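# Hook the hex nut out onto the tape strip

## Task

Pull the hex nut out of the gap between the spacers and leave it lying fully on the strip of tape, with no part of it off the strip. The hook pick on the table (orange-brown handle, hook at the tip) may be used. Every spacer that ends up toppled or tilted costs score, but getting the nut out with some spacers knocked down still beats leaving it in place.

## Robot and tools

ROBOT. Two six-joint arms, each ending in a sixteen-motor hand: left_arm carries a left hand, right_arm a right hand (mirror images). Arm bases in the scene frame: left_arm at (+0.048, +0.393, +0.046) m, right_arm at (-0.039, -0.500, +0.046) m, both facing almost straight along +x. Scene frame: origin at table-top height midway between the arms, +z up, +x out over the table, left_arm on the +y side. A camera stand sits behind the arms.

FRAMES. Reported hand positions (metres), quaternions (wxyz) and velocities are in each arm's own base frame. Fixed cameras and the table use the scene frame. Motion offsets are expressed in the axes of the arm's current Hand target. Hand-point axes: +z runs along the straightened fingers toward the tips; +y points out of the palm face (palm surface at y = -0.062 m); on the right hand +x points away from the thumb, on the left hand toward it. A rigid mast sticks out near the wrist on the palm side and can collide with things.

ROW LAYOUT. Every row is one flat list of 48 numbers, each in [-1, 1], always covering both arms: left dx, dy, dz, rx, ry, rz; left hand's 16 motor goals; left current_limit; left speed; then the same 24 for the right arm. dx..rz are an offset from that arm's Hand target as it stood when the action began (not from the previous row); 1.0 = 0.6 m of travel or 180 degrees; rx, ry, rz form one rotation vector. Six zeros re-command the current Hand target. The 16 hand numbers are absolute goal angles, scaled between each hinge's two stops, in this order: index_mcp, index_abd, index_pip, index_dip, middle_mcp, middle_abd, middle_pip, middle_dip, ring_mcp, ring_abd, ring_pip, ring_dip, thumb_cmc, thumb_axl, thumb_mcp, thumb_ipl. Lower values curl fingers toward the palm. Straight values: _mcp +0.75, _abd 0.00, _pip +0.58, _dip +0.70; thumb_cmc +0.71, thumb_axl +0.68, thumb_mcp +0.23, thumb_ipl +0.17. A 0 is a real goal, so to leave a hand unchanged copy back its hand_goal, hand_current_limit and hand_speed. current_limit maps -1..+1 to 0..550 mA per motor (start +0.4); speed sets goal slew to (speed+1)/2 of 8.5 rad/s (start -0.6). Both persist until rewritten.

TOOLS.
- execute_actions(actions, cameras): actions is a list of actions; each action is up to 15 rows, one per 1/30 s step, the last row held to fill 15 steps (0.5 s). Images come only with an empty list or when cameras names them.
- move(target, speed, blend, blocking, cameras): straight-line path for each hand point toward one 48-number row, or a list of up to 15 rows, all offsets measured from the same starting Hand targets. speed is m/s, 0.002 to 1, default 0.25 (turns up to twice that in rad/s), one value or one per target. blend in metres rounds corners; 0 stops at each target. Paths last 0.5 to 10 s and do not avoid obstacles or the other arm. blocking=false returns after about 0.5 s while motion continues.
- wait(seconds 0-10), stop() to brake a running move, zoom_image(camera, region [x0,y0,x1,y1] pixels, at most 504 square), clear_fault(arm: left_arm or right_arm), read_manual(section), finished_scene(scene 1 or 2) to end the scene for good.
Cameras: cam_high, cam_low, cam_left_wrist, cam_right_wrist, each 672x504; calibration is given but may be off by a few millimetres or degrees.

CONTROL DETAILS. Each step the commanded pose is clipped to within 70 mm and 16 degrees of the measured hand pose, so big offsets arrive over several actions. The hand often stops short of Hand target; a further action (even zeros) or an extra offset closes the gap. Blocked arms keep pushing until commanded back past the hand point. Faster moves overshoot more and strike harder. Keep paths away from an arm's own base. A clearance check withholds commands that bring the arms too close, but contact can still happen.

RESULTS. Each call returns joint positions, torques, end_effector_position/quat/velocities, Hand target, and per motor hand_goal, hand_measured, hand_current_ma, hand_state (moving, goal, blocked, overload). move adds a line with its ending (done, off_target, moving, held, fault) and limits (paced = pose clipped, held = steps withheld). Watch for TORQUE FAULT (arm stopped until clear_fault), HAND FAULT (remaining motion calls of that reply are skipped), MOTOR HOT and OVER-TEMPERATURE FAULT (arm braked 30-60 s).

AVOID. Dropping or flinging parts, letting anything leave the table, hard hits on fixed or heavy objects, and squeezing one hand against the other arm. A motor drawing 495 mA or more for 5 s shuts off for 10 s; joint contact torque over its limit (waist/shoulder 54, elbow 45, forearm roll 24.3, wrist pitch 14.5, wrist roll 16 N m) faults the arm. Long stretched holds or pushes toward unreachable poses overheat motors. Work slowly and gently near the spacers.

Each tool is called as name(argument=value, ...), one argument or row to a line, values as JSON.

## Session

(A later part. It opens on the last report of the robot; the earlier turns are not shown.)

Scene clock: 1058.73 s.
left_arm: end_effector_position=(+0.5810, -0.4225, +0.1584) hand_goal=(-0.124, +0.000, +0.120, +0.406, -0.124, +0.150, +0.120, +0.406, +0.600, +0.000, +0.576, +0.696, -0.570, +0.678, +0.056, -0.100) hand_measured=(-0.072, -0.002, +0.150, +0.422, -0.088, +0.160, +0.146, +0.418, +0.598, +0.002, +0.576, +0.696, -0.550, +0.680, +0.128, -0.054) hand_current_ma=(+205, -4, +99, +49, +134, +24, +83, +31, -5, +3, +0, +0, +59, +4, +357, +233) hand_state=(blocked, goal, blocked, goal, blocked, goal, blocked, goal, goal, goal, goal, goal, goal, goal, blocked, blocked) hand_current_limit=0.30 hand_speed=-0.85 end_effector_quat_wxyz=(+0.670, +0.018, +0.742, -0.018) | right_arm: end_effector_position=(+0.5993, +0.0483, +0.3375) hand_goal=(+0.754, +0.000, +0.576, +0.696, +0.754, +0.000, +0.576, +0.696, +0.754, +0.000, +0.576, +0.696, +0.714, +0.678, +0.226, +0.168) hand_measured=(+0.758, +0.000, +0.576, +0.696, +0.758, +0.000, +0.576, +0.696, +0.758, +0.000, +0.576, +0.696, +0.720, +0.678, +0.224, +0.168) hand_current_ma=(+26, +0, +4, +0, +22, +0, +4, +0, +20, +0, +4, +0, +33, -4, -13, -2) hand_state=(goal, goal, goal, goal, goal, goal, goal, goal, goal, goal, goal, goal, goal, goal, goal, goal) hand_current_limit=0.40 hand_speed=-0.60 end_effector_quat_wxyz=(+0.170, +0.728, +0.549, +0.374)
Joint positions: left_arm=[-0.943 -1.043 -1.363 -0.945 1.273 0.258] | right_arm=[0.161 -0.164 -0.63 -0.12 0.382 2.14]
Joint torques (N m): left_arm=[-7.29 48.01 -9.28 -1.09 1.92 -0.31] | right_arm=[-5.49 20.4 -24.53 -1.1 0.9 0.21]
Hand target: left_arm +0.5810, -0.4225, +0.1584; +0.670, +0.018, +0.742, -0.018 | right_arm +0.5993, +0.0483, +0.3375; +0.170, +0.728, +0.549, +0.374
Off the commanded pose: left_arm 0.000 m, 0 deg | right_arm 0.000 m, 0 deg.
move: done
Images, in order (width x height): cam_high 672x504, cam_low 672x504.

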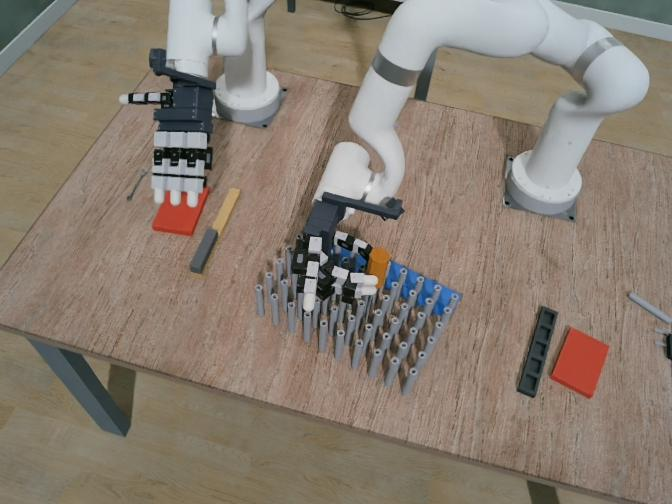

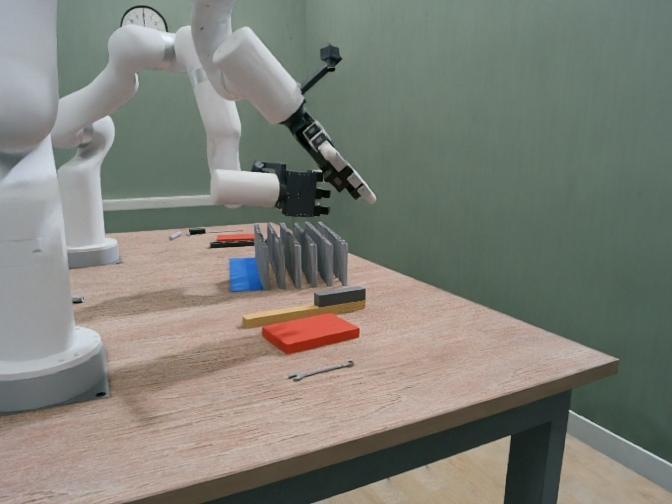

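move(
  target=[0.00622,0.01511,-0.06463,0,0,0, -0.125,0,0.12,0.406,-0.125,0.15,0.12,0.406,0.6,0,0.576,0.696,-0.571,0.678,0.055,-0.1,0.3,-0.85, 0,0,0,0,0,0, 0.754,0,0.576,0.696,0.754,0,0.576,0.696,0.754,0,0.576,0.696,0.714,0.678,0.226,0.168,0.4,-0.6],
  speed=0.03,
  cameras=["cam_high"],
)

zoom_image(
  camera="cam_high",
  region=[350, 290, 390, 330],
)

Scene clock: 1069.47 s.
left_arm: end_effector_position=(+0.5425, -0.4115, +0.1586) hand_goal=(-0.124, +0.000, +0.120, +0.406, -0.124, +0.150, +0.120, +0.406, +0.600, +0.000, +0.576, +0.696, -0.570, +0.678, +0.056, -0.100) hand_measured=(-0.072, -0.002, +0.150, +0.422, -0.088, +0.160, +0.146, +0.418, +0.598, +0.002, +0.576, +0.696, -0.550, +0.680, +0.128, -0.054) hand_current_ma=(+205, -4, +99, +49, +134, +24, +83, +31, -5, +3, +0, +0, +59, +4, +358, +233) hand_state=(blocked, goal, blocked, goal, blocked, goal, blocked, goal, goal, goal, goal, goal, goal, goal, blocked, blocked) hand_current_limit=0.30 hand_speed=-0.85 end_effector_quat_wxyz=(+0.670, +0.018, +0.742, -0.018) | right_arm: end_effector_position=(+0.5993, +0.0483, +0.3375) hand_goal=(+0.754, +0.000, +0.576, +0.696, +0.754, +0.000, +0.576, +0.696, +0.754, +0.000, +0.576, +0.696, +0.714, +0.678, +0.226, +0.168) hand_measured=(+0.758, +0.000, +0.576, +0.696, +0.758, +0.000, +0.576, +0.696, +0.758, +0.000, +0.576, +0.696, +0.720, +0.678, +0.224, +0.168) hand_current_ma=(+26, +0, +4, +0, +22, +0, +4, +0, +20, +0, +4, +0, +33, -4, -13, -2) hand_state=(goal, goal, goal, goal, goal, goal, goal, goal, goal, goal, goal, goal, goal, goal, goal, goal) hand_current_limit=0.40 hand_speed=-0.60 end_effector_quat_wxyz=(+0.170, +0.728, +0.549, +0.374)
Joint positions: left_arm=[-0.985 -0.995 -1.258 -0.974 1.316 0.215] | right_arm=[0.161 -0.164 -0.63 -0.12 0.382 2.14]
Joint torques (N m): left_arm=[-7.33 46.63 -8.53 -1 1.94 -0.37] | right_arm=[-5.93 20.57 -24.61 -1.17 0.75 0.24]
Hand target: left_arm +0.5425, -0.4115, +0.1586; +0.670, +0.018, +0.742, -0.018 | right_arm +0.5993, +0.0483, +0.3375; +0.170, +0.728, +0.549, +0.374
Off the commanded pose: left_arm 0.000 m, 0 deg | right_arm 0.000 m, 0 deg.
move: done
Images, in order (width x height): cam_high 672x504.

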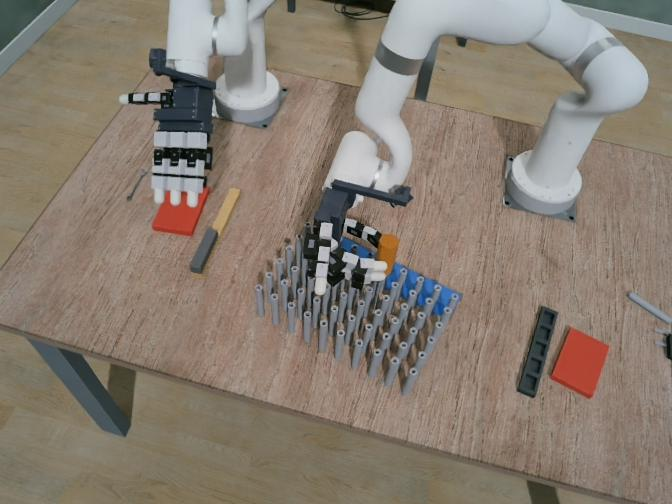

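Scaled by 12.600 from the camera's 672x504 image, which has a finer 960x720 frame.

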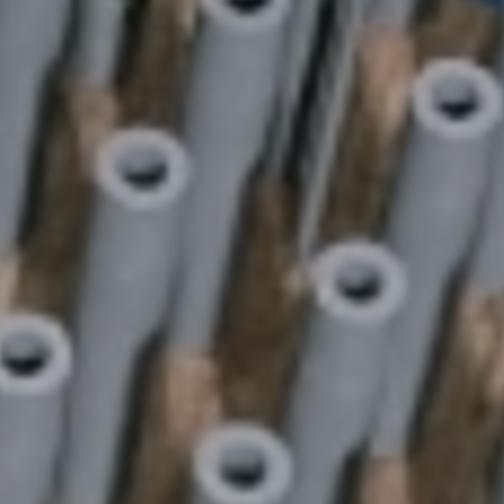

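zoom_image(
  camera="cam_high",
  region=[364, 296, 390, 322],
)

zoom_image(
  camera="cam_high",
  region=[345, 310, 380, 345],
)

Scaled by 19.385 from the camera's 672x504 image, which has a finer 960x720 frame.

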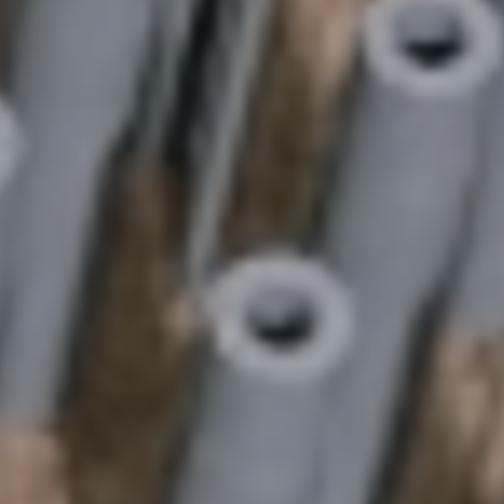

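Scaled by 14.400 from the camera's 672x504 image, which has a finer 960x720 frame.

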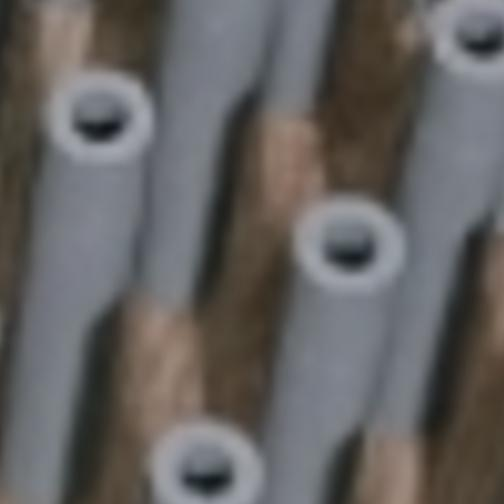

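move(
  target=[0.00311,0.00756,-0.0323,0,0,0, -0.125,0,0.12,0.406,-0.125,0.15,0.12,0.406,0.6,0,0.576,0.696,-0.571,0.678,0.055,-0.1,0.3,-0.85, 0,0,0,0,0,0, 0.754,0,0.576,0.696,0.754,0,0.576,0.696,0.754,0,0.576,0.696,0.714,0.678,0.226,0.168,0.4,-0.6],
  speed=0.03,
  cameras=["cam_high"],
)

zoom_image(
  camera="cam_high",
  region=[360, 280, 400, 320],
)

zoom_image(
  camera="cam_high",
  region=[350, 300, 390, 340],
)

Scene clock: 1087.83 s.
left_arm: end_effector_position=(+0.5233, -0.4060, +0.1588) hand_goal=(-0.124, +0.000, +0.120, +0.406, -0.124, +0.150, +0.120, +0.406, +0.600, +0.000, +0.576, +0.696, -0.570, +0.678, +0.056, -0.100) hand_measured=(-0.072, -0.002, +0.150, +0.422, -0.088, +0.160, +0.146, +0.418, +0.598, +0.002, +0.576, +0.696, -0.550, +0.680, +0.128, -0.054) hand_current_ma=(+205, -4, +99, +49, +134, +24, +83, +31, -5, +3, +0, +0, +59, +4, +358, +233) hand_state=(blocked, goal, blocked, goal, blocked, goal, blocked, goal, goal, goal, goal, goal, goal, goal, blocked, blocked) hand_current_limit=0.30 hand_speed=-0.85 end_effector_quat_wxyz=(+0.670, +0.018, +0.742, -0.018) | right_arm: end_effector_position=(+0.5993, +0.0483, +0.3375) hand_goal=(+0.754, +0.000, +0.576, +0.696, +0.754, +0.000, +0.576, +0.696, +0.754, +0.000, +0.576, +0.696, +0.714, +0.678, +0.226, +0.168) hand_measured=(+0.758, +0.000, +0.576, +0.696, +0.758, +0.000, +0.576, +0.696, +0.758, +0.000, +0.576, +0.696, +0.720, +0.678, +0.224, +0.168) hand_current_ma=(+26, +0, +4, +0, +22, +0, +4, +0, +20, +0, +4, +0, +33, -4, -13, -2) hand_state=(goal, goal, goal, goal, goal, goal, goal, goal, goal, goal, goal, goal, goal, goal, goal, goal) hand_current_limit=0.40 hand_speed=-0.60 end_effector_quat_wxyz=(+0.170, +0.728, +0.549, +0.374)
Joint positions: left_arm=[-1.008 -0.974 -1.208 -0.991 1.336 0.195] | right_arm=[0.161 -0.164 -0.63 -0.12 0.382 2.14]
Joint torques (N m): left_arm=[-7.92 45.34 -7.96 -1.13 1.92 -0.33] | right_arm=[-5.27 20.71 -24.72 -1.14 0.64 0.33]
Hand target: left_arm +0.5233, -0.4060, +0.1588; +0.670, +0.018, +0.742, -0.018 | right_arm +0.5993, +0.0483, +0.3375; +0.170, +0.728, +0.549, +0.374
Off the commanded pose: left_arm 0.000 m, 0 deg | right_arm 0.000 m, 0 deg.
move: done
Images, in order (width x height): cam_high 672x504.

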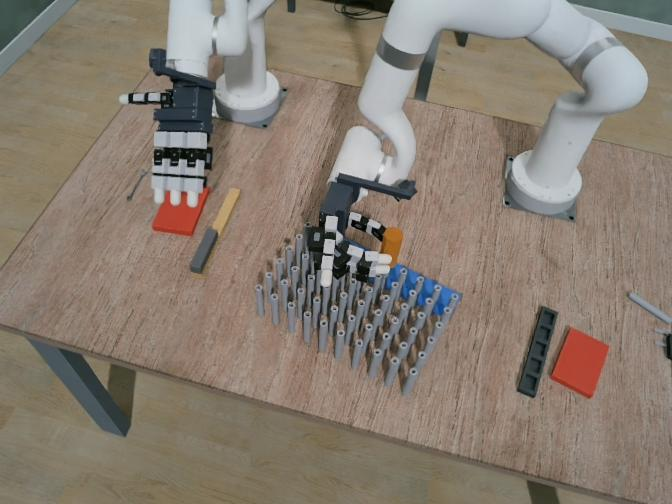

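Scaled by 12.600 from the camera's 672x504 image, which has a finer 960x720 frame.

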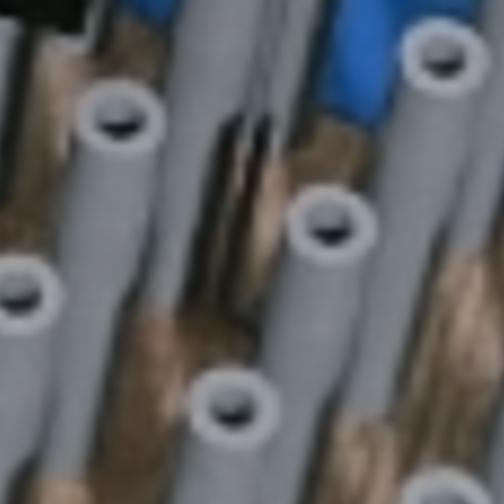

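Scaled by 12.600 from the camera's 672x504 image, which has a finer 960x720 frame.

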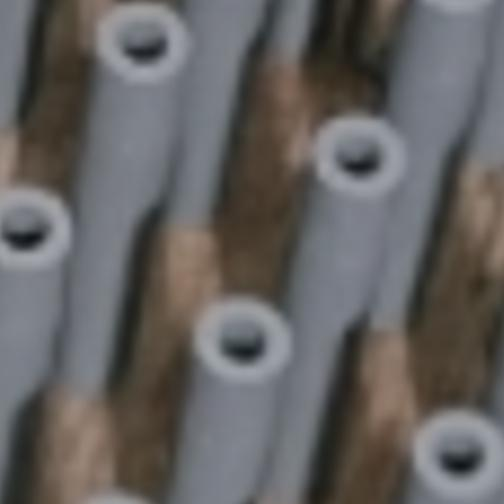

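zoom_image(
  camera="cam_high",
  region=[368, 290, 390, 312],
)

Scaled by 22.909 from the camera's 672x504 image, which has a finer 960x720 frame.

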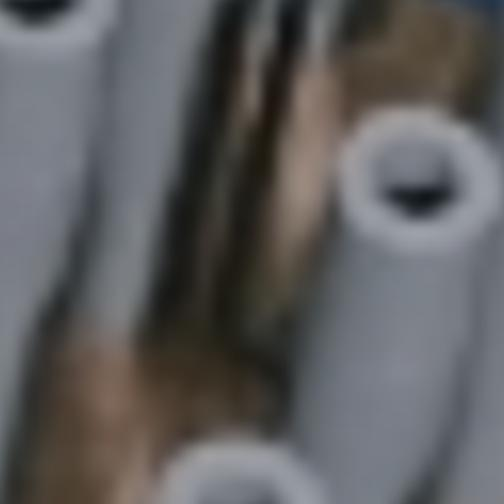

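move(
  target=[0.00466,0.01133,-0.04847,0,0,0, -0.125,0,0.12,0.406,-0.125,0.15,0.12,0.406,0.6,0,0.576,0.696,-0.571,0.678,0.055,-0.1,0.3,-0.85, 0,0,0,0,0,0, 0.754,0,0.576,0.696,0.754,0,0.576,0.696,0.754,0,0.576,0.696,0.714,0.678,0.226,0.168,0.4,-0.6],
  speed=0.03,
  cameras=["cam_high"],
)

zoom_image(
  camera="cam_high",
  region=[366, 276, 396, 306],
)

zoom_image(
  camera="cam_high",
  region=[360, 296, 390, 326],
)

Scene clock: 1106.37 s.
left_arm: end_effector_position=(+0.4945, -0.3977, +0.1589) hand_goal=(-0.124, +0.000, +0.120, +0.406, -0.124, +0.150, +0.120, +0.406, +0.600, +0.000, +0.576, +0.696, -0.570, +0.678, +0.056, -0.100) hand_measured=(-0.072, -0.002, +0.150, +0.422, -0.088, +0.160, +0.146, +0.418, +0.598, +0.002, +0.576, +0.696, -0.550, +0.680, +0.128, -0.054) hand_current_ma=(+205, -4, +99, +49, +134, +24, +83, +31, -5, +3, +0, +0, +59, +4, +357, +233) hand_state=(blocked, goal, blocked, goal, blocked, goal, blocked, goal, goal, goal, goal, goal, goal, goal, blocked, blocked) hand_current_limit=0.30 hand_speed=-0.85 end_effector_quat_wxyz=(+0.670, +0.018, +0.742, -0.018) | right_arm: end_effector_position=(+0.5993, +0.0483, +0.3375) hand_goal=(+0.754, +0.000, +0.576, +0.696, +0.754, +0.000, +0.576, +0.696, +0.754, +0.000, +0.576, +0.696, +0.714, +0.678, +0.226, +0.168) hand_measured=(+0.758, +0.000, +0.576, +0.696, +0.758, +0.000, +0.576, +0.696, +0.758, +0.000, +0.576, +0.696, +0.720, +0.678, +0.224, +0.168) hand_current_ma=(+26, +0, +4, +0, +22, +0, +4, +0, +20, +0, +4, +0, +33, -4, -13, -2) hand_state=(goal, goal, goal, goal, goal, goal, goal, goal, goal, goal, goal, goal, goal, goal, goal, goal) hand_current_limit=0.40 hand_speed=-0.60 end_effector_quat_wxyz=(+0.170, +0.728, +0.549, +0.374)
Joint positions: left_arm=[-1.045 -0.943 -1.139 -1.02 1.364 0.165] | right_arm=[0.161 -0.164 -0.63 -0.12 0.382 2.14]
Joint torques (N m): left_arm=[-7.38 44.7 -7.65 -1.31 1.93 -0.34] | right_arm=[-4.97 19.47 -24.9 -1.55 0.79 0.27]
Hand target: left_arm +0.4945, -0.3977, +0.1589; +0.670, +0.018, +0.742, -0.018 | right_arm +0.5993, +0.0483, +0.3375; +0.170, +0.728, +0.549, +0.374
Off the commanded pose: left_arm 0.000 m, 0 deg | right_arm 0.000 m, 0 deg.
move: done
Images, in order (width x height): cam_high 672x504.

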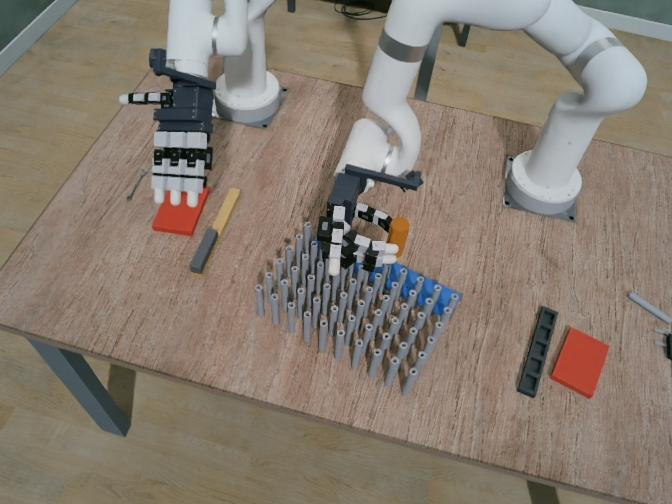

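Scaled by 16.800 from the camera's 672x504 image, which has a finer 960x720 frame.

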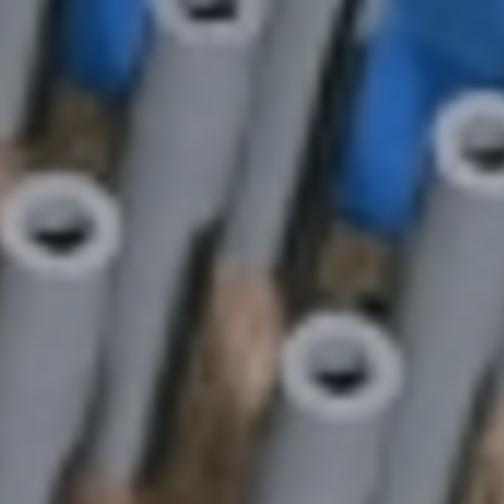

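Scaled by 16.800 from the camera's 672x504 image, which has a finer 960x720 frame.

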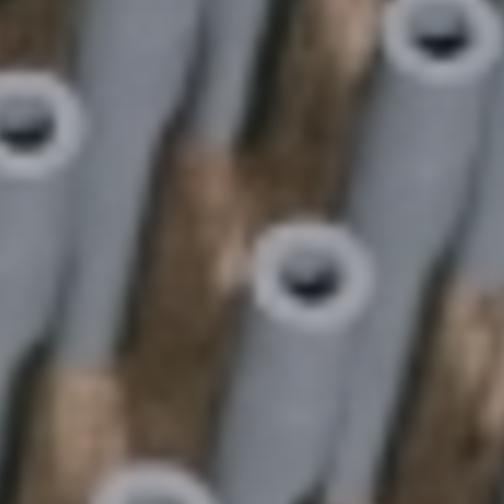

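move(
  target=[0.00272,0.00945,-0.0405,0,0,0, -0.125,0,0.12,0.406,-0.125,0.15,0.12,0.406,0.6,0,0.576,0.696,-0.571,0.678,0.055,-0.1,0.3,-0.85, 0,0,0,0,0,0, 0.754,0,0.576,0.696,0.754,0,0.576,0.696,0.754,0,0.576,0.696,0.714,0.678,0.226,0.168,0.4,-0.6],
  speed=0.03,
  cameras=["cam_high"],
)

zoom_image(
  camera="cam_high",
  region=[370, 266, 400, 296],
)

zoom_image(
  camera="cam_high",
  region=[340, 230, 420, 310],
)

Scene clock: 1127.90 s.
left_arm: end_effector_position=(+0.4705, -0.3908, +0.1598) hand_goal=(-0.124, +0.000, +0.120, +0.406, -0.124, +0.150, +0.120, +0.406, +0.600, +0.000, +0.576, +0.696, -0.570, +0.678, +0.056, -0.100) hand_measured=(-0.072, -0.002, +0.150, +0.422, -0.088, +0.160, +0.146, +0.418, +0.598, +0.002, +0.576, +0.696, -0.550, +0.680, +0.128, -0.054) hand_current_ma=(+205, -4, +99, +49, +134, +24, +83, +31, -5, +3, +0, +0, +59, +4, +357, +233) hand_state=(blocked, goal, blocked, goal, blocked, goal, blocked, goal, goal, goal, goal, goal, goal, goal, blocked, blocked) hand_current_limit=0.30 hand_speed=-0.85 end_effector_quat_wxyz=(+0.670, +0.018, +0.742, -0.018) | right_arm: end_effector_position=(+0.5993, +0.0483, +0.3375) hand_goal=(+0.754, +0.000, +0.576, +0.696, +0.754, +0.000, +0.576, +0.696, +0.754, +0.000, +0.576, +0.696, +0.714, +0.678, +0.226, +0.168) hand_measured=(+0.758, +0.000, +0.576, +0.696, +0.758, +0.000, +0.576, +0.696, +0.758, +0.000, +0.576, +0.696, +0.720, +0.678, +0.224, +0.168) hand_current_ma=(+26, +0, +4, +0, +22, +0, +4, +0, +20, +0, +4, +0, +33, -4, -13, -2) hand_state=(goal, goal, goal, goal, goal, goal, goal, goal, goal, goal, goal, goal, goal, goal, goal, goal) hand_current_limit=0.40 hand_speed=-0.60 end_effector_quat_wxyz=(+0.170, +0.728, +0.549, +0.374)
Joint positions: left_arm=[-1.077 -0.919 -1.083 -1.048 1.385 0.141] | right_arm=[0.161 -0.164 -0.63 -0.12 0.382 2.14]
Joint torques (N m): left_arm=[-7.37 43.11 -7.15 -1.45 1.91 -0.39] | right_arm=[-4.96 20.85 -24.66 -1.52 0.75 0.27]
Hand target: left_arm +0.4704, -0.3908, +0.1598; +0.670, +0.018, +0.742, -0.018 | right_arm +0.5993, +0.0483, +0.3375; +0.170, +0.728, +0.549, +0.374
Off the commanded pose: left_arm 0.000 m, 0 deg | right_arm 0.000 m, 0 deg.
move: done
Images, in order (width x height): cam_high 672x504.

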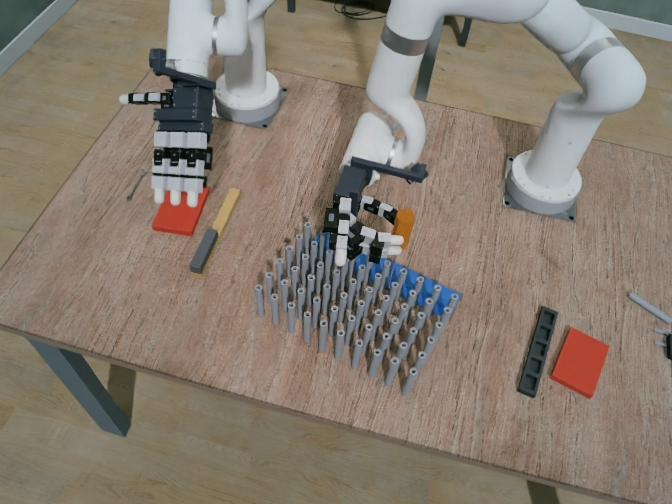

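Scaled by 16.800 from the camera's 672x504 image, which has a finer 960x720 frame.

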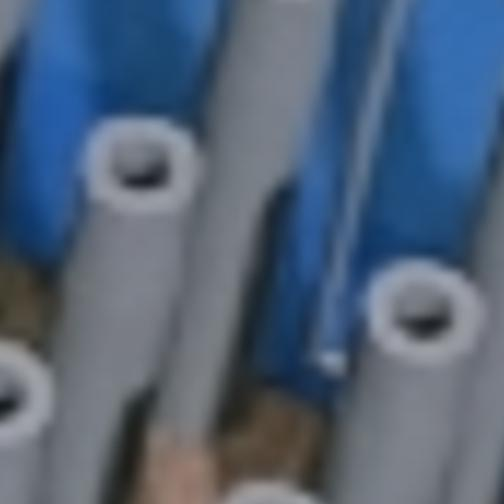

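Scaled by 6.300 from the camera's 672x504 image, which has a finer 960x720 frame.

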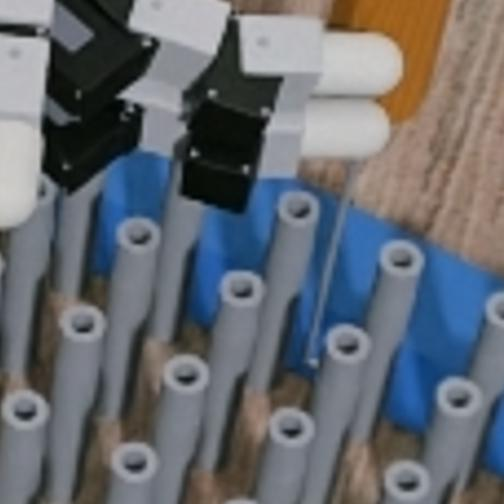

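move(
  target=[0.00404,0.00982,-0.042,0,0,0, -0.125,0,0.12,0.406,-0.125,0.15,0.12,0.406,0.6,0,0.576,0.696,-0.571,0.678,0.055,-0.1,0.3,-0.85, 0,0,0,0,0,0, 0.754,0,0.576,0.696,0.754,0,0.576,0.696,0.754,0,0.576,0.696,0.714,0.678,0.226,0.168,0.4,-0.6],
  speed=0.03,
  cameras=["cam_high"],
)

zoom_image(
  camera="cam_high",
  region=[376, 252, 416, 292],
)

zoom_image(
  camera="cam_high",
  region=[340, 230, 420, 310],
)

Scene clock: 1135.77 s.
left_arm: end_effector_position=(+0.4455, -0.3837, +0.1599) hand_goal=(-0.124, +0.000, +0.120, +0.406, -0.124, +0.150, +0.120, +0.406, +0.600, +0.000, +0.576, +0.696, -0.570, +0.678, +0.056, -0.100) hand_measured=(-0.072, -0.002, +0.150, +0.422, -0.088, +0.160, +0.146, +0.418, +0.598, +0.002, +0.576, +0.696, -0.550, +0.680, +0.128, -0.054) hand_current_ma=(+205, -4, +99, +49, +134, +24, +83, +31, -5, +3, +0, +0, +59, +4, +357, +233) hand_state=(blocked, goal, blocked, goal, blocked, goal, blocked, goal, goal, goal, goal, goal, goal, goal, blocked, blocked) hand_current_limit=0.30 hand_speed=-0.85 end_effector_quat_wxyz=(+0.670, +0.018, +0.742, -0.018) | right_arm: end_effector_position=(+0.5993, +0.0483, +0.3375) hand_goal=(+0.754, +0.000, +0.576, +0.696, +0.754, +0.000, +0.576, +0.696, +0.754, +0.000, +0.576, +0.696, +0.714, +0.678, +0.226, +0.168) hand_measured=(+0.758, +0.000, +0.576, +0.696, +0.758, +0.000, +0.576, +0.696, +0.758, +0.000, +0.576, +0.696, +0.720, +0.678, +0.224, +0.168) hand_current_ma=(+26, +0, +4, +0, +22, +0, +4, +0, +20, +0, +4, +0, +33, -4, -13, -2) hand_state=(goal, goal, goal, goal, goal, goal, goal, goal, goal, goal, goal, goal, goal, goal, goal, goal) hand_current_limit=0.40 hand_speed=-0.60 end_effector_quat_wxyz=(+0.170, +0.728, +0.549, +0.374)
Joint positions: left_arm=[-1.114 -0.897 -1.03 -1.079 1.405 0.116] | right_arm=[0.161 -0.164 -0.63 -0.12 0.382 2.14]
Joint torques (N m): left_arm=[-8.18 42.18 -7.28 -1.25 1.98 -0.36] | right_arm=[-4.24 19.57 -23.94 -1.48 0.77 0.24]
Hand target: left_arm +0.4455, -0.3837, +0.1599; +0.670, +0.018, +0.742, -0.018 | right_arm +0.5993, +0.0483, +0.3375; +0.170, +0.728, +0.549, +0.374
Off the commanded pose: left_arm 0.000 m, 0 deg | right_arm 0.000 m, 0 deg.
move: done
Images, in order (width x height): cam_high 672x504.

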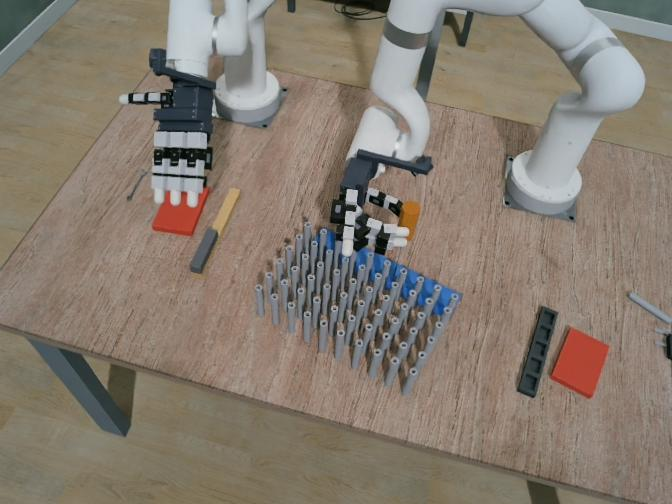

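Scaled by 12.600 from the camera's 672x504 image, which has a finer 960x720 frame.

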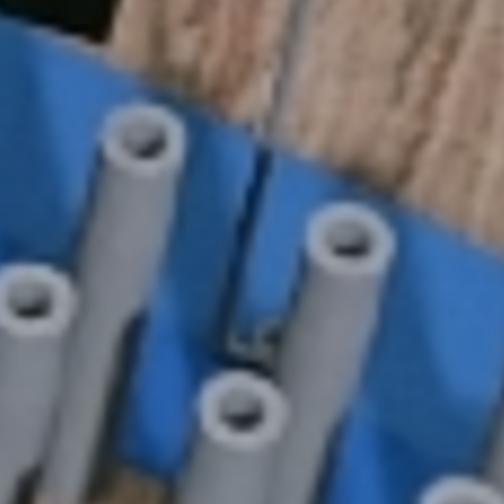

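Scaled by 6.300 from the camera's 672x504 image, which has a finer 960x720 frame.

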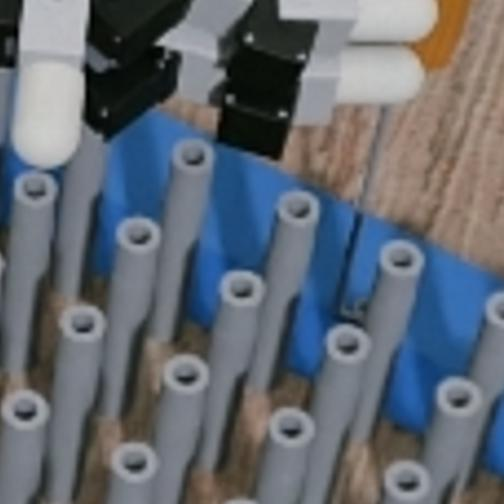

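zoom_image(
  camera="cam_high",
  region=[388, 270, 406, 288],
)

Scaled by 28.000 from the camera's 672x504 image, which has a finer 960x720 frame.

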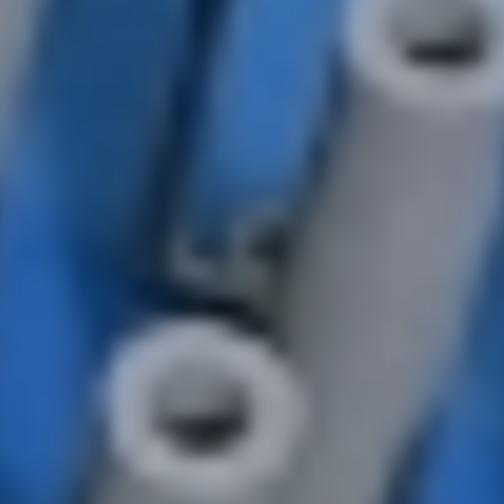

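move(
  target=[
    [0.00124,0.00302,-0.01293,0,0,0, -0.125,0,0.12,0.406,-0.125,0.15,0.12,0.406,0.6,0,0.576,0.696,-0.571,0.678,0.055,-0.1,0.3,-0.85, 0,0,0,0,0,0, 0.754,0,0.576,0.696,0.754,0,0.576,0.696,0.754,0,0.576,0.696,0.714,0.678,0.226,0.168,0.4,-0.6],
    [0.00062,0.00151,-0.00646,0,0,0, -0.125,0,0.12,0.406,-0.125,0.15,0.12,0.406,0.6,0,0.576,0.696,-0.571,0.678,0.055,-0.1,0.3,-0.85, 0,0,0,0,0,0, 0.754,0,0.576,0.696,0.754,0,0.576,0.696,0.754,0,0.576,0.696,0.714,0.678,0.226,0.168,0.4,-0.6],
    [-0.2648,0.00151,-0.0320,0,0,0, -0.125,0,0.12,0.406,-0.125,0.15,0.12,0.406,0.6,0,0.576,0.696,-0.571,0.678,0.055,-0.1,0.3,-0.85, 0,0,0,0,0,0, 0.754,0,0.576,0.696,0.754,0,0.576,0.696,0.754,0,0.576,0.696,0.714,0.678,0.226,0.168,0.4,-0.6],
  ],
  speed=[0.03,0.03,0.08],
  cameras=["cam_high","cam_low"],
)

zoom_image(
  camera="cam_high",
  region=[370, 240, 430, 300],
)

zoom_image(
  camera="cam_high",
  region=[388, 262, 412, 286],
)

Scene clock: 1162.97 s.
left_arm: end_effector_position=(+0.4426, -0.3823, +0.3199) hand_goal=(-0.124, +0.000, +0.120, +0.406, -0.124, +0.150, +0.120, +0.406, +0.600, +0.000, +0.576, +0.696, -0.570, +0.678, +0.056, -0.100) hand_measured=(-0.072, -0.002, +0.150, +0.422, -0.088, +0.160, +0.146, +0.418, +0.598, +0.002, +0.576, +0.696, -0.550, +0.680, +0.128, -0.054) hand_current_ma=(+205, -3, +99, +49, +134, +24, +83, +31, -5, +3, +0, +0, +61, +4, +357, +233) hand_state=(blocked, goal, blocked, goal, blocked, goal, blocked, goal, goal, goal, goal, goal, goal, goal, blocked, blocked) hand_current_limit=0.30 hand_speed=-0.85 end_effector_quat_wxyz=(+0.670, +0.018, +0.742, -0.017) | right_arm: end_effector_position=(+0.5993, +0.0483, +0.3375) hand_goal=(+0.754, +0.000, +0.576, +0.696, +0.754, +0.000, +0.576, +0.696, +0.754, +0.000, +0.576, +0.696, +0.714, +0.678, +0.226, +0.168) hand_measured=(+0.758, +0.000, +0.576, +0.696, +0.758, +0.000, +0.576, +0.696, +0.758, +0.000, +0.576, +0.696, +0.720, +0.678, +0.224, +0.168) hand_current_ma=(+26, +0, +4, +0, +22, +0, +4, +0, +20, +0, +4, +0, +33, -4, -13, -2) hand_state=(goal, goal, goal, goal, goal, goal, goal, goal, goal, goal, goal, goal, goal, goal, goal, goal) hand_current_limit=0.40 hand_speed=-0.60 end_effector_quat_wxyz=(+0.170, +0.728, +0.549, +0.374)
Joint positions: left_arm=[-1.118 -0.544 -0.949 -1.14 1.284 0.366] | right_arm=[0.161 -0.164 -0.63 -0.12 0.382 2.14]
Joint torques (N m): left_arm=[4.41 36.92 -10.43 -1.13 0.46 1.06] | right_arm=[-4.86 19.3 -23.54 -1.28 0.83 0.07]
Hand target: left_arm +0.4426, -0.3823, +0.3199; +0.670, +0.018, +0.742, -0.018 | right_arm +0.5993, +0.0483, +0.3375; +0.170, +0.728, +0.549, +0.374
Off the commanded pose: left_arm 0.000 m, 0 deg | right_arm 0.000 m, 0 deg.
move: done
Images, in order (width x height): cam_high 672x504, cam_low 672x504.

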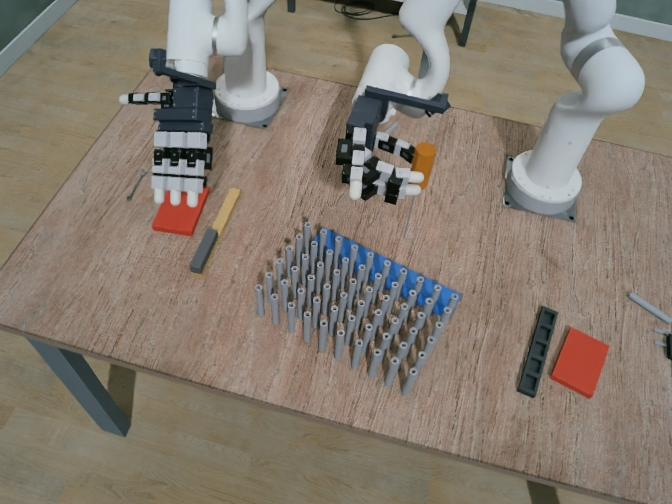

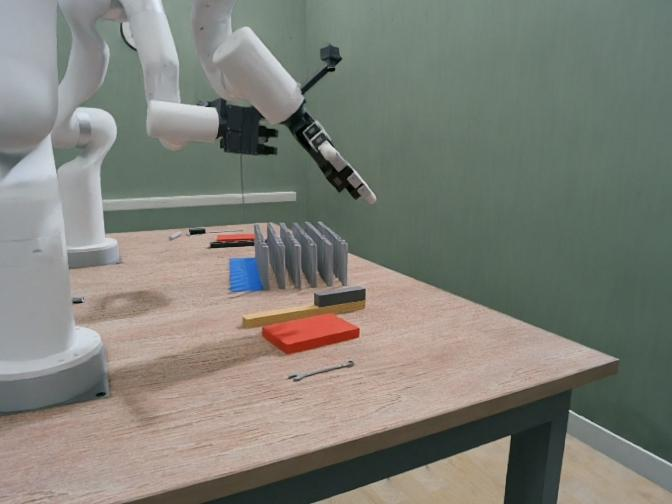

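Scaled by 8.400 from the camera's 672x504 image, which has a finer 960x720 frame.

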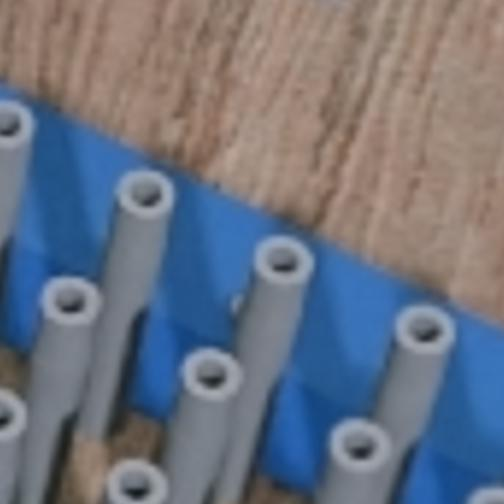

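Scaled by 21.000 from the camera's 672x504 image, which has a finer 960x720 frame.

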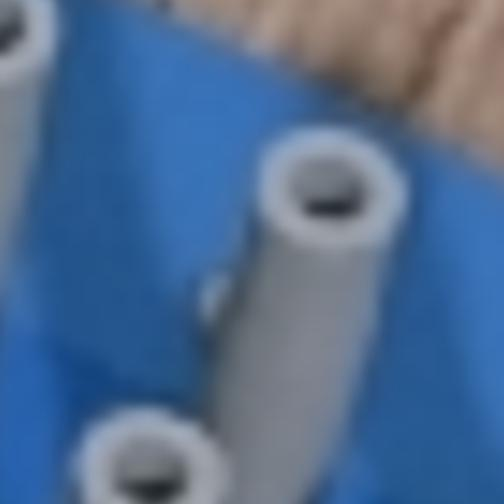

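move(
  target=[
    [-0.0008,-0.0415,-0.2372,-0.1008,-0.0616,-0.5082, -0.125,0,0.12,0.406,-0.125,0.15,0.12,0.406,0.6,0,0.576,0.696,-0.571,0.678,0.055,-0.1,0.3,-0.85, 0,0,0,0,0,0, 0.754,0,0.576,0.696,0.754,0,0.576,0.696,0.754,0,0.576,0.696,0.714,0.678,0.226,0.168,0.4,-0.6],
    [0.3725,-0.0767,-0.3648,-0.1008,-0.0616,-0.5082, -0.125,0,0.12,0.406,-0.125,0.15,0.12,0.406,0.6,0,0.576,0.696,-0.571,0.678,0.055,-0.1,0.3,-0.85, 0,0,0,0,0,0, 0.754,0,0.576,0.696,0.754,0,0.576,0.696,0.754,0,0.576,0.696,0.714,0.678,0.226,0.168,0.4,-0.6],
  ],
  speed=0.25,
  blend=[0.03,0],
  cameras=["cam_high","cam_low"],
)

zoom_image(
  camera="cam_high",
  region=[330, 120, 450, 300],
)

zoom_image(
  camera="cam_low",
  region=[80, 160, 260, 320],
)

Scene clock: 1218.53 s.
left_arm: end_effector_position=(+0.2001, -0.4166, +0.1200) hand_goal=(-0.124, +0.000, +0.120, +0.406, -0.124, +0.150, +0.120, +0.406, +0.600, +0.000, +0.576, +0.696, -0.570, +0.678, +0.056, -0.100) hand_measured=(-0.072, -0.006, +0.150, +0.422, -0.088, +0.156, +0.146, +0.418, +0.592, +0.002, +0.576, +0.696, -0.554, +0.680, +0.128, -0.054) hand_current_ma=(+205, -13, +99, +49, +134, +13, +83, +31, -23, +3, +0, +0, +47, +4, +357, +233) hand_state=(blocked, goal, blocked, goal, blocked, goal, blocked, goal, goal, goal, goal, goal, goal, goal, blocked, blocked) hand_current_limit=0.30 hand_speed=-0.85 end_effector_quat_wxyz=(-0.511, +0.612, -0.464, +0.386) | right_arm: end_effector_position=(+0.5993, +0.0483, +0.3375) hand_goal=(+0.754, +0.000, +0.576, +0.696, +0.754, +0.000, +0.576, +0.696, +0.754, +0.000, +0.576, +0.696, +0.714, +0.678, +0.226, +0.168) hand_measured=(+0.758, +0.000, +0.576, +0.696, +0.758, +0.000, +0.576, +0.696, +0.758, +0.000, +0.576, +0.696, +0.720, +0.678, +0.224, +0.168) hand_current_ma=(+26, +0, +4, +0, +22, +0, +4, +0, +20, +0, +4, +0, +33, -4, -13, -2) hand_state=(goal, goal, goal, goal, goal, goal, goal, goal, goal, goal, goal, goal, goal, goal, goal, goal) hand_current_limit=0.40 hand_speed=-0.60 end_effector_quat_wxyz=(+0.170, +0.728, +0.549, +0.374)
Joint positions: left_arm=[-1.57 -0.734 -0.826 -1.861 1.416 -1.479] | right_arm=[0.161 -0.164 -0.63 -0.12 0.382 2.14]
Joint torques (N m): left_arm=[-6.99 30.48 -8.31 -1.46 0.53 -0.7] | right_arm=[-5.66 20.57 -22.93 -0.96 0.82 0.16]
Hand target: left_arm +0.2001, -0.4166, +0.1200; -0.511, +0.612, -0.464, +0.386 | right_arm +0.5993, +0.0483, +0.3375; +0.170, +0.728, +0.549, +0.374
Off the commanded pose: left_arm 0.000 m, 0 deg | right_arm 0.000 m, 0 deg.
move: done
Images, in order (width x height): cam_high 672x504, cam_low 672x504.

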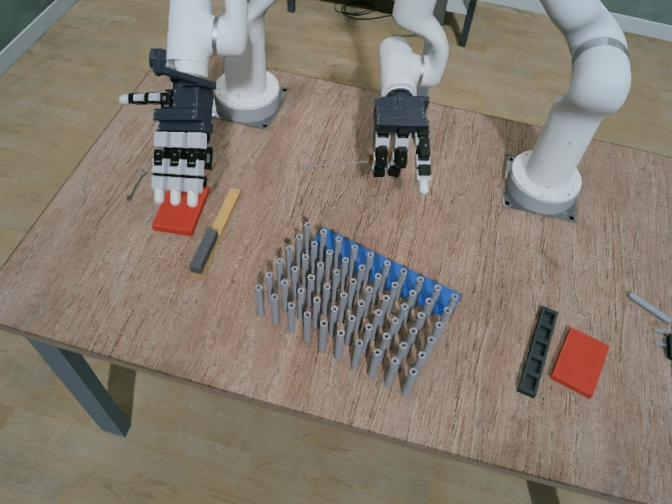

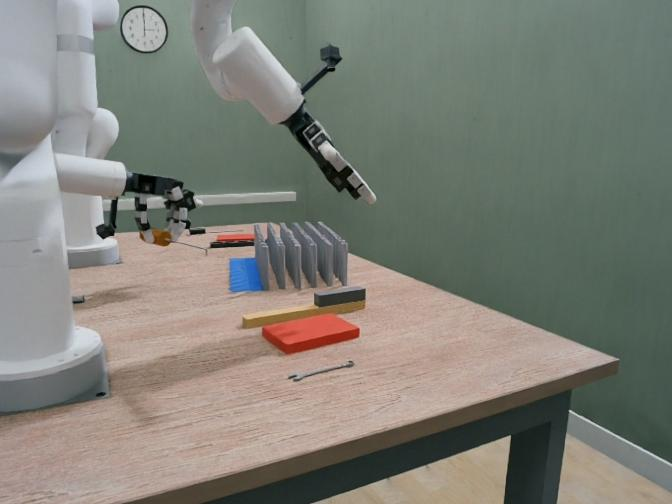

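Scaled by 2.800 from the camera's 672x504 image, which has a finer 960x720 frame.

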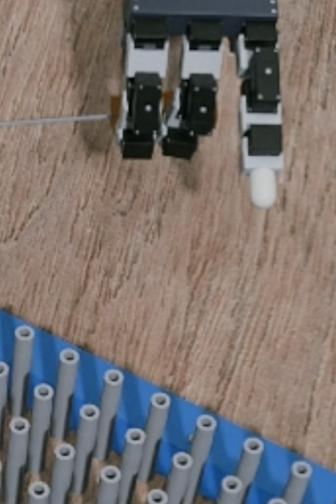

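Scaled by 2.800 from the camera's 672x504 image, which has a finer 960x720 frame.

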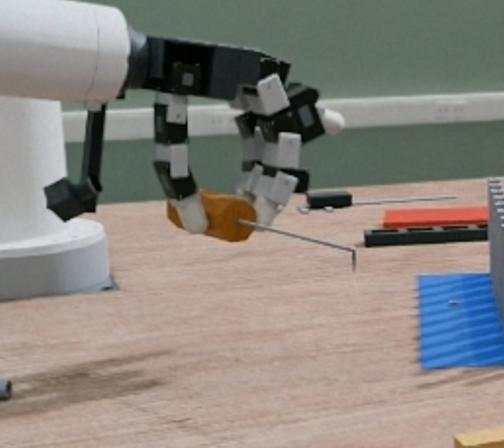

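move(
  target=[
    [0,0.182,0.0321,0,0,0, -0.125,0,0.12,0.406,-0.125,0.15,0.12,0.406,0.6,0,0.576,0.696,-0.571,0.678,0.055,-0.1,0.3,-0.85, 0,0,0,0,0,0, 0.754,0,0.576,0.696,0.754,0,0.576,0.696,0.754,0,0.576,0.696,0.714,0.678,0.226,0.168,0.4,-0.6],
  ],
  speed=0.08,
  cameras=["cam_low"],
)

zoom_image(
  camera="cam_low",
  region=[80, 180, 260, 320],
)

Scene clock: 1225.80 s.
left_arm: end_effector_position=(+0.1993, -0.4166, +0.0091) hand_goal=(-0.124, +0.000, +0.120, +0.406, -0.124, +0.150, +0.120, +0.406, +0.600, +0.000, +0.576, +0.696, -0.570, +0.678, +0.056, -0.100) hand_measured=(-0.072, -0.006, +0.150, +0.422, -0.088, +0.154, +0.146, +0.418, +0.592, +0.002, +0.576, +0.696, -0.554, +0.680, +0.128, -0.054) hand_current_ma=(+205, -13, +99, +49, +134, +7, +83, +31, -23, +3, +0, +0, +45, +4, +357, +233) hand_state=(blocked, goal, blocked, goal, blocked, goal, blocked, goal, goal, goal, goal, goal, goal, goal, blocked, blocked) hand_current_limit=0.30 hand_speed=-0.85 end_effector_quat_wxyz=(-0.511, +0.612, -0.464, +0.386) | right_arm: end_effector_position=(+0.5993, +0.0483, +0.3375) hand_goal=(+0.754, +0.000, +0.576, +0.696, +0.754, +0.000, +0.576, +0.696, +0.754, +0.000, +0.576, +0.696, +0.714, +0.678, +0.226, +0.168) hand_measured=(+0.758, +0.000, +0.576, +0.696, +0.758, +0.000, +0.576, +0.696, +0.758, +0.000, +0.576, +0.696, +0.720, +0.678, +0.224, +0.168) hand_current_ma=(+26, +0, +4, +0, +22, +0, +4, +0, +20, +0, +4, +0, +33, -4, -13, -2) hand_state=(goal, goal, goal, goal, goal, goal, goal, goal, goal, goal, goal, goal, goal, goal, goal, goal) hand_current_limit=0.40 hand_speed=-0.60 end_effector_quat_wxyz=(+0.170, +0.728, +0.549, +0.374)
Joint positions: left_arm=[-1.571 -1.019 -0.944 -1.834 1.37 -1.642] | right_arm=[0.161 -0.164 -0.63 -0.12 0.382 2.14]
Joint torques (N m): left_arm=[-4.11 32.11 -6.22 1.02 0.5 -0.66] | right_arm=[-4.57 18.51 -23.35 -1.19 0.85 0.03]
Hand target: left_arm +0.1994, -0.4166, +0.0091; -0.511, +0.612, -0.464, +0.386 | right_arm +0.5993, +0.0483, +0.3375; +0.170, +0.728, +0.549, +0.374
Off the commanded pose: left_arm 0.000 m, 0 deg | right_arm 0.000 m, 0 deg.
move: done
Images, in order (width x height): cam_low 672x504.

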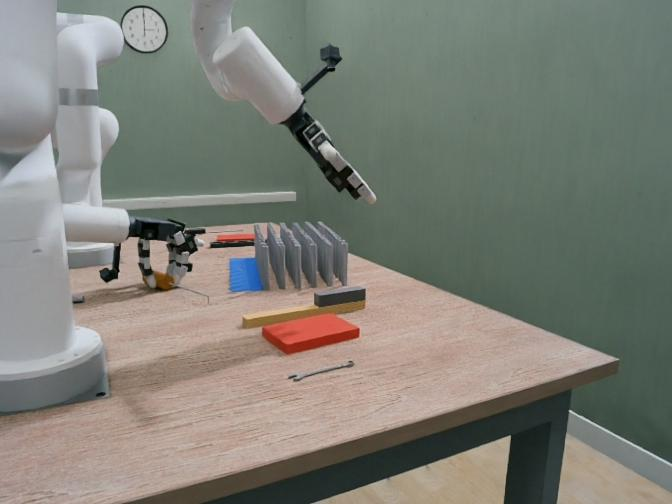

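Scaled by 2.800 from the camera's 672x504 image, which has a finer 960x720 frame.

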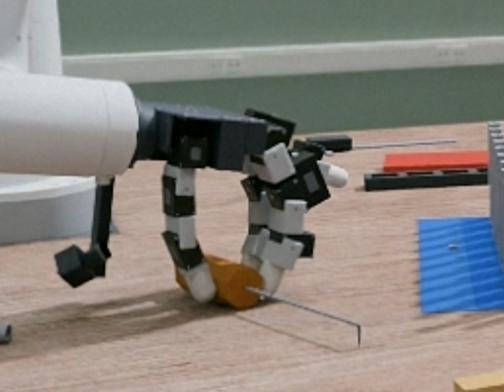

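move(
  target=[
    [0,0.001,0,0,0,0, 0.137,0,0.139,0.406,0.137,0.15,0.139,0.406,0.6,0,0.576,0.696,-0.571,0.678,0.226,0.168,0.3,-0.9, 0,0,0,0,0,0, 0.754,0,0.576,0.696,0.754,0,0.576,0.696,0.754,0,0.576,0.696,0.714,0.678,0.226,0.168,0.4,-0.6],
    [0,-0.246,-0.0434,0,0,0, 0.137,0,0.139,0.406,0.137,0.15,0.139,0.406,0.6,0,0.576,0.696,-0.571,0.678,0.226,0.168,0.3,-0.9, 0,0,0,0,0,0, 0.754,0,0.576,0.696,0.754,0,0.576,0.696,0.754,0,0.576,0.696,0.714,0.678,0.226,0.168,0.4,-0.6],
  ],
  speed=[0.02,0.12],
  cameras=["cam_low","cam_high"],
)

zoom_image(
  camera="cam_low",
  region=[80, 180, 360, 320],
)

zoom_image(
  camera="cam_high",
  region=[240, 200, 480, 400],
)

Scene clock: 1240.43 s.
left_arm: end_effector_position=(+0.2004, -0.4166, +0.1589) hand_goal=(+0.138, +0.000, +0.140, +0.406, +0.138, +0.150, +0.140, +0.406, +0.600, +0.000, +0.576, +0.696, -0.570, +0.678, +0.226, +0.168) hand_measured=(+0.124, -0.002, +0.142, +0.410, +0.126, +0.152, +0.142, +0.410, +0.592, +0.002, +0.576, +0.696, -0.568, +0.680, +0.222, +0.166) hand_current_ma=(-41, -6, +5, +7, -38, +5, +6, +7, -23, +3, +0, +0, +5, +4, -10, -8) hand_state=(goal, goal, goal, goal, goal, goal, goal, goal, goal, goal, goal, goal, goal, goal, goal, goal) hand_current_limit=0.30 hand_speed=-0.90 end_effector_quat_wxyz=(-0.511, +0.612, -0.464, +0.386) | right_arm: end_effector_position=(+0.5993, +0.0483, +0.3375) hand_goal=(+0.754, +0.000, +0.576, +0.696, +0.754, +0.000, +0.576, +0.696, +0.754, +0.000, +0.576, +0.696, +0.714, +0.678, +0.226, +0.168) hand_measured=(+0.758, +0.000, +0.576, +0.696, +0.758, +0.000, +0.576, +0.696, +0.758, +0.000, +0.576, +0.696, +0.720, +0.678, +0.224, +0.168) hand_current_ma=(+26, +0, +4, +0, +22, +0, +4, +0, +20, +0, +4, +0, +33, -4, -13, -2) hand_state=(goal, goal, goal, goal, goal, goal, goal, goal, goal, goal, goal, goal, goal, goal, goal, goal) hand_current_limit=0.40 hand_speed=-0.60 end_effector_quat_wxyz=(+0.170, +0.728, +0.549, +0.374)
Joint positions: left_arm=[-1.569 -0.636 -0.802 -1.871 1.437 -1.408] | right_arm=[0.161 -0.164 -0.63 -0.12 0.382 2.14]
Joint torques (N m): left_arm=[-4.51 34.02 -6.75 -1.36 1.74 0.66] | right_arm=[-4.91 19.08 -23.28 -1.12 0.76 0.19]
Hand target: left_arm +0.2003, -0.4166, +0.1589; -0.511, +0.612, -0.464, +0.386 | right_arm +0.5993, +0.0483, +0.3375; +0.170, +0.728, +0.549, +0.374
Off the commanded pose: left_arm 0.000 m, 0 deg | right_arm 0.000 m, 0 deg.
move: done
Images, in order (width x height): cam_high 672x504, cam_low 672x504.

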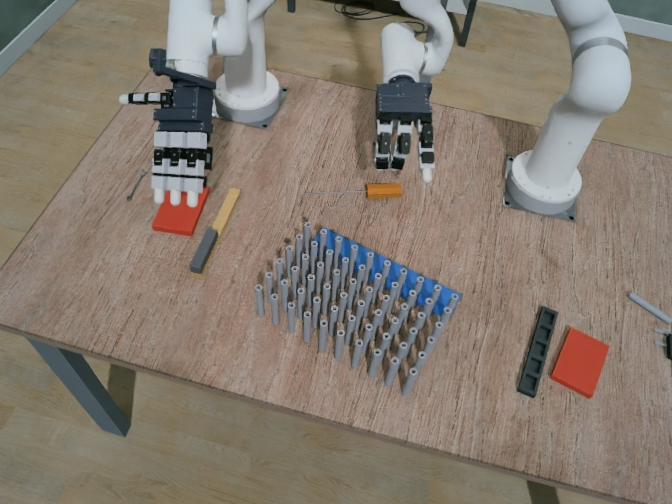

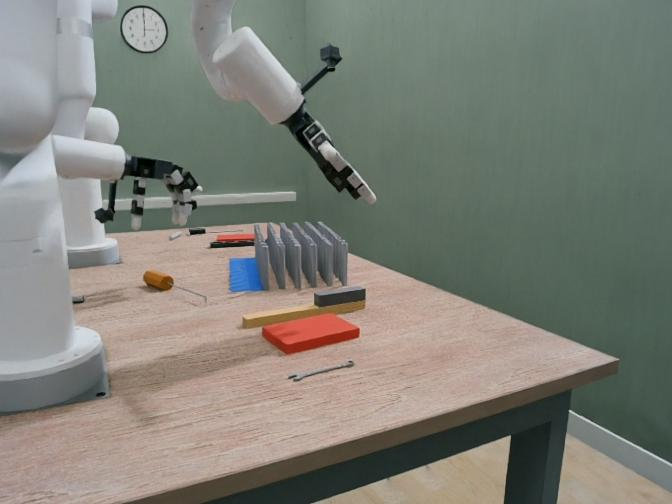

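Scaled by 1.800 from the camera's 672x504 image, which has a finer 960x720 frame.

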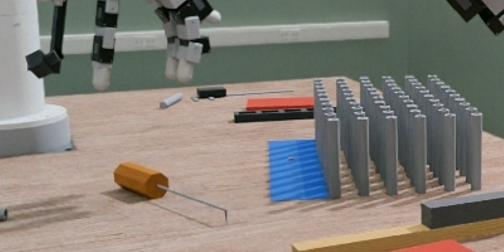

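Scaled by 2.100 from the camera's 672x504 image, which has a finer 960x720 frame.

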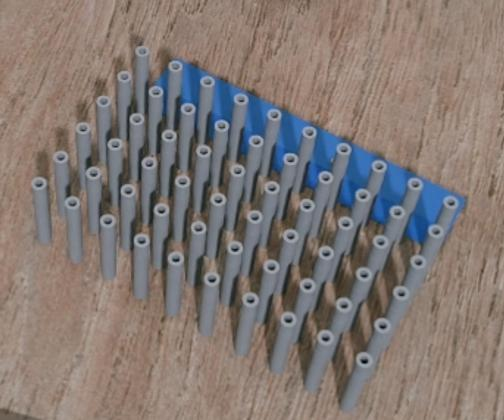

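finished_scene(
  scene=1,
)

The scene is finished: the task was done.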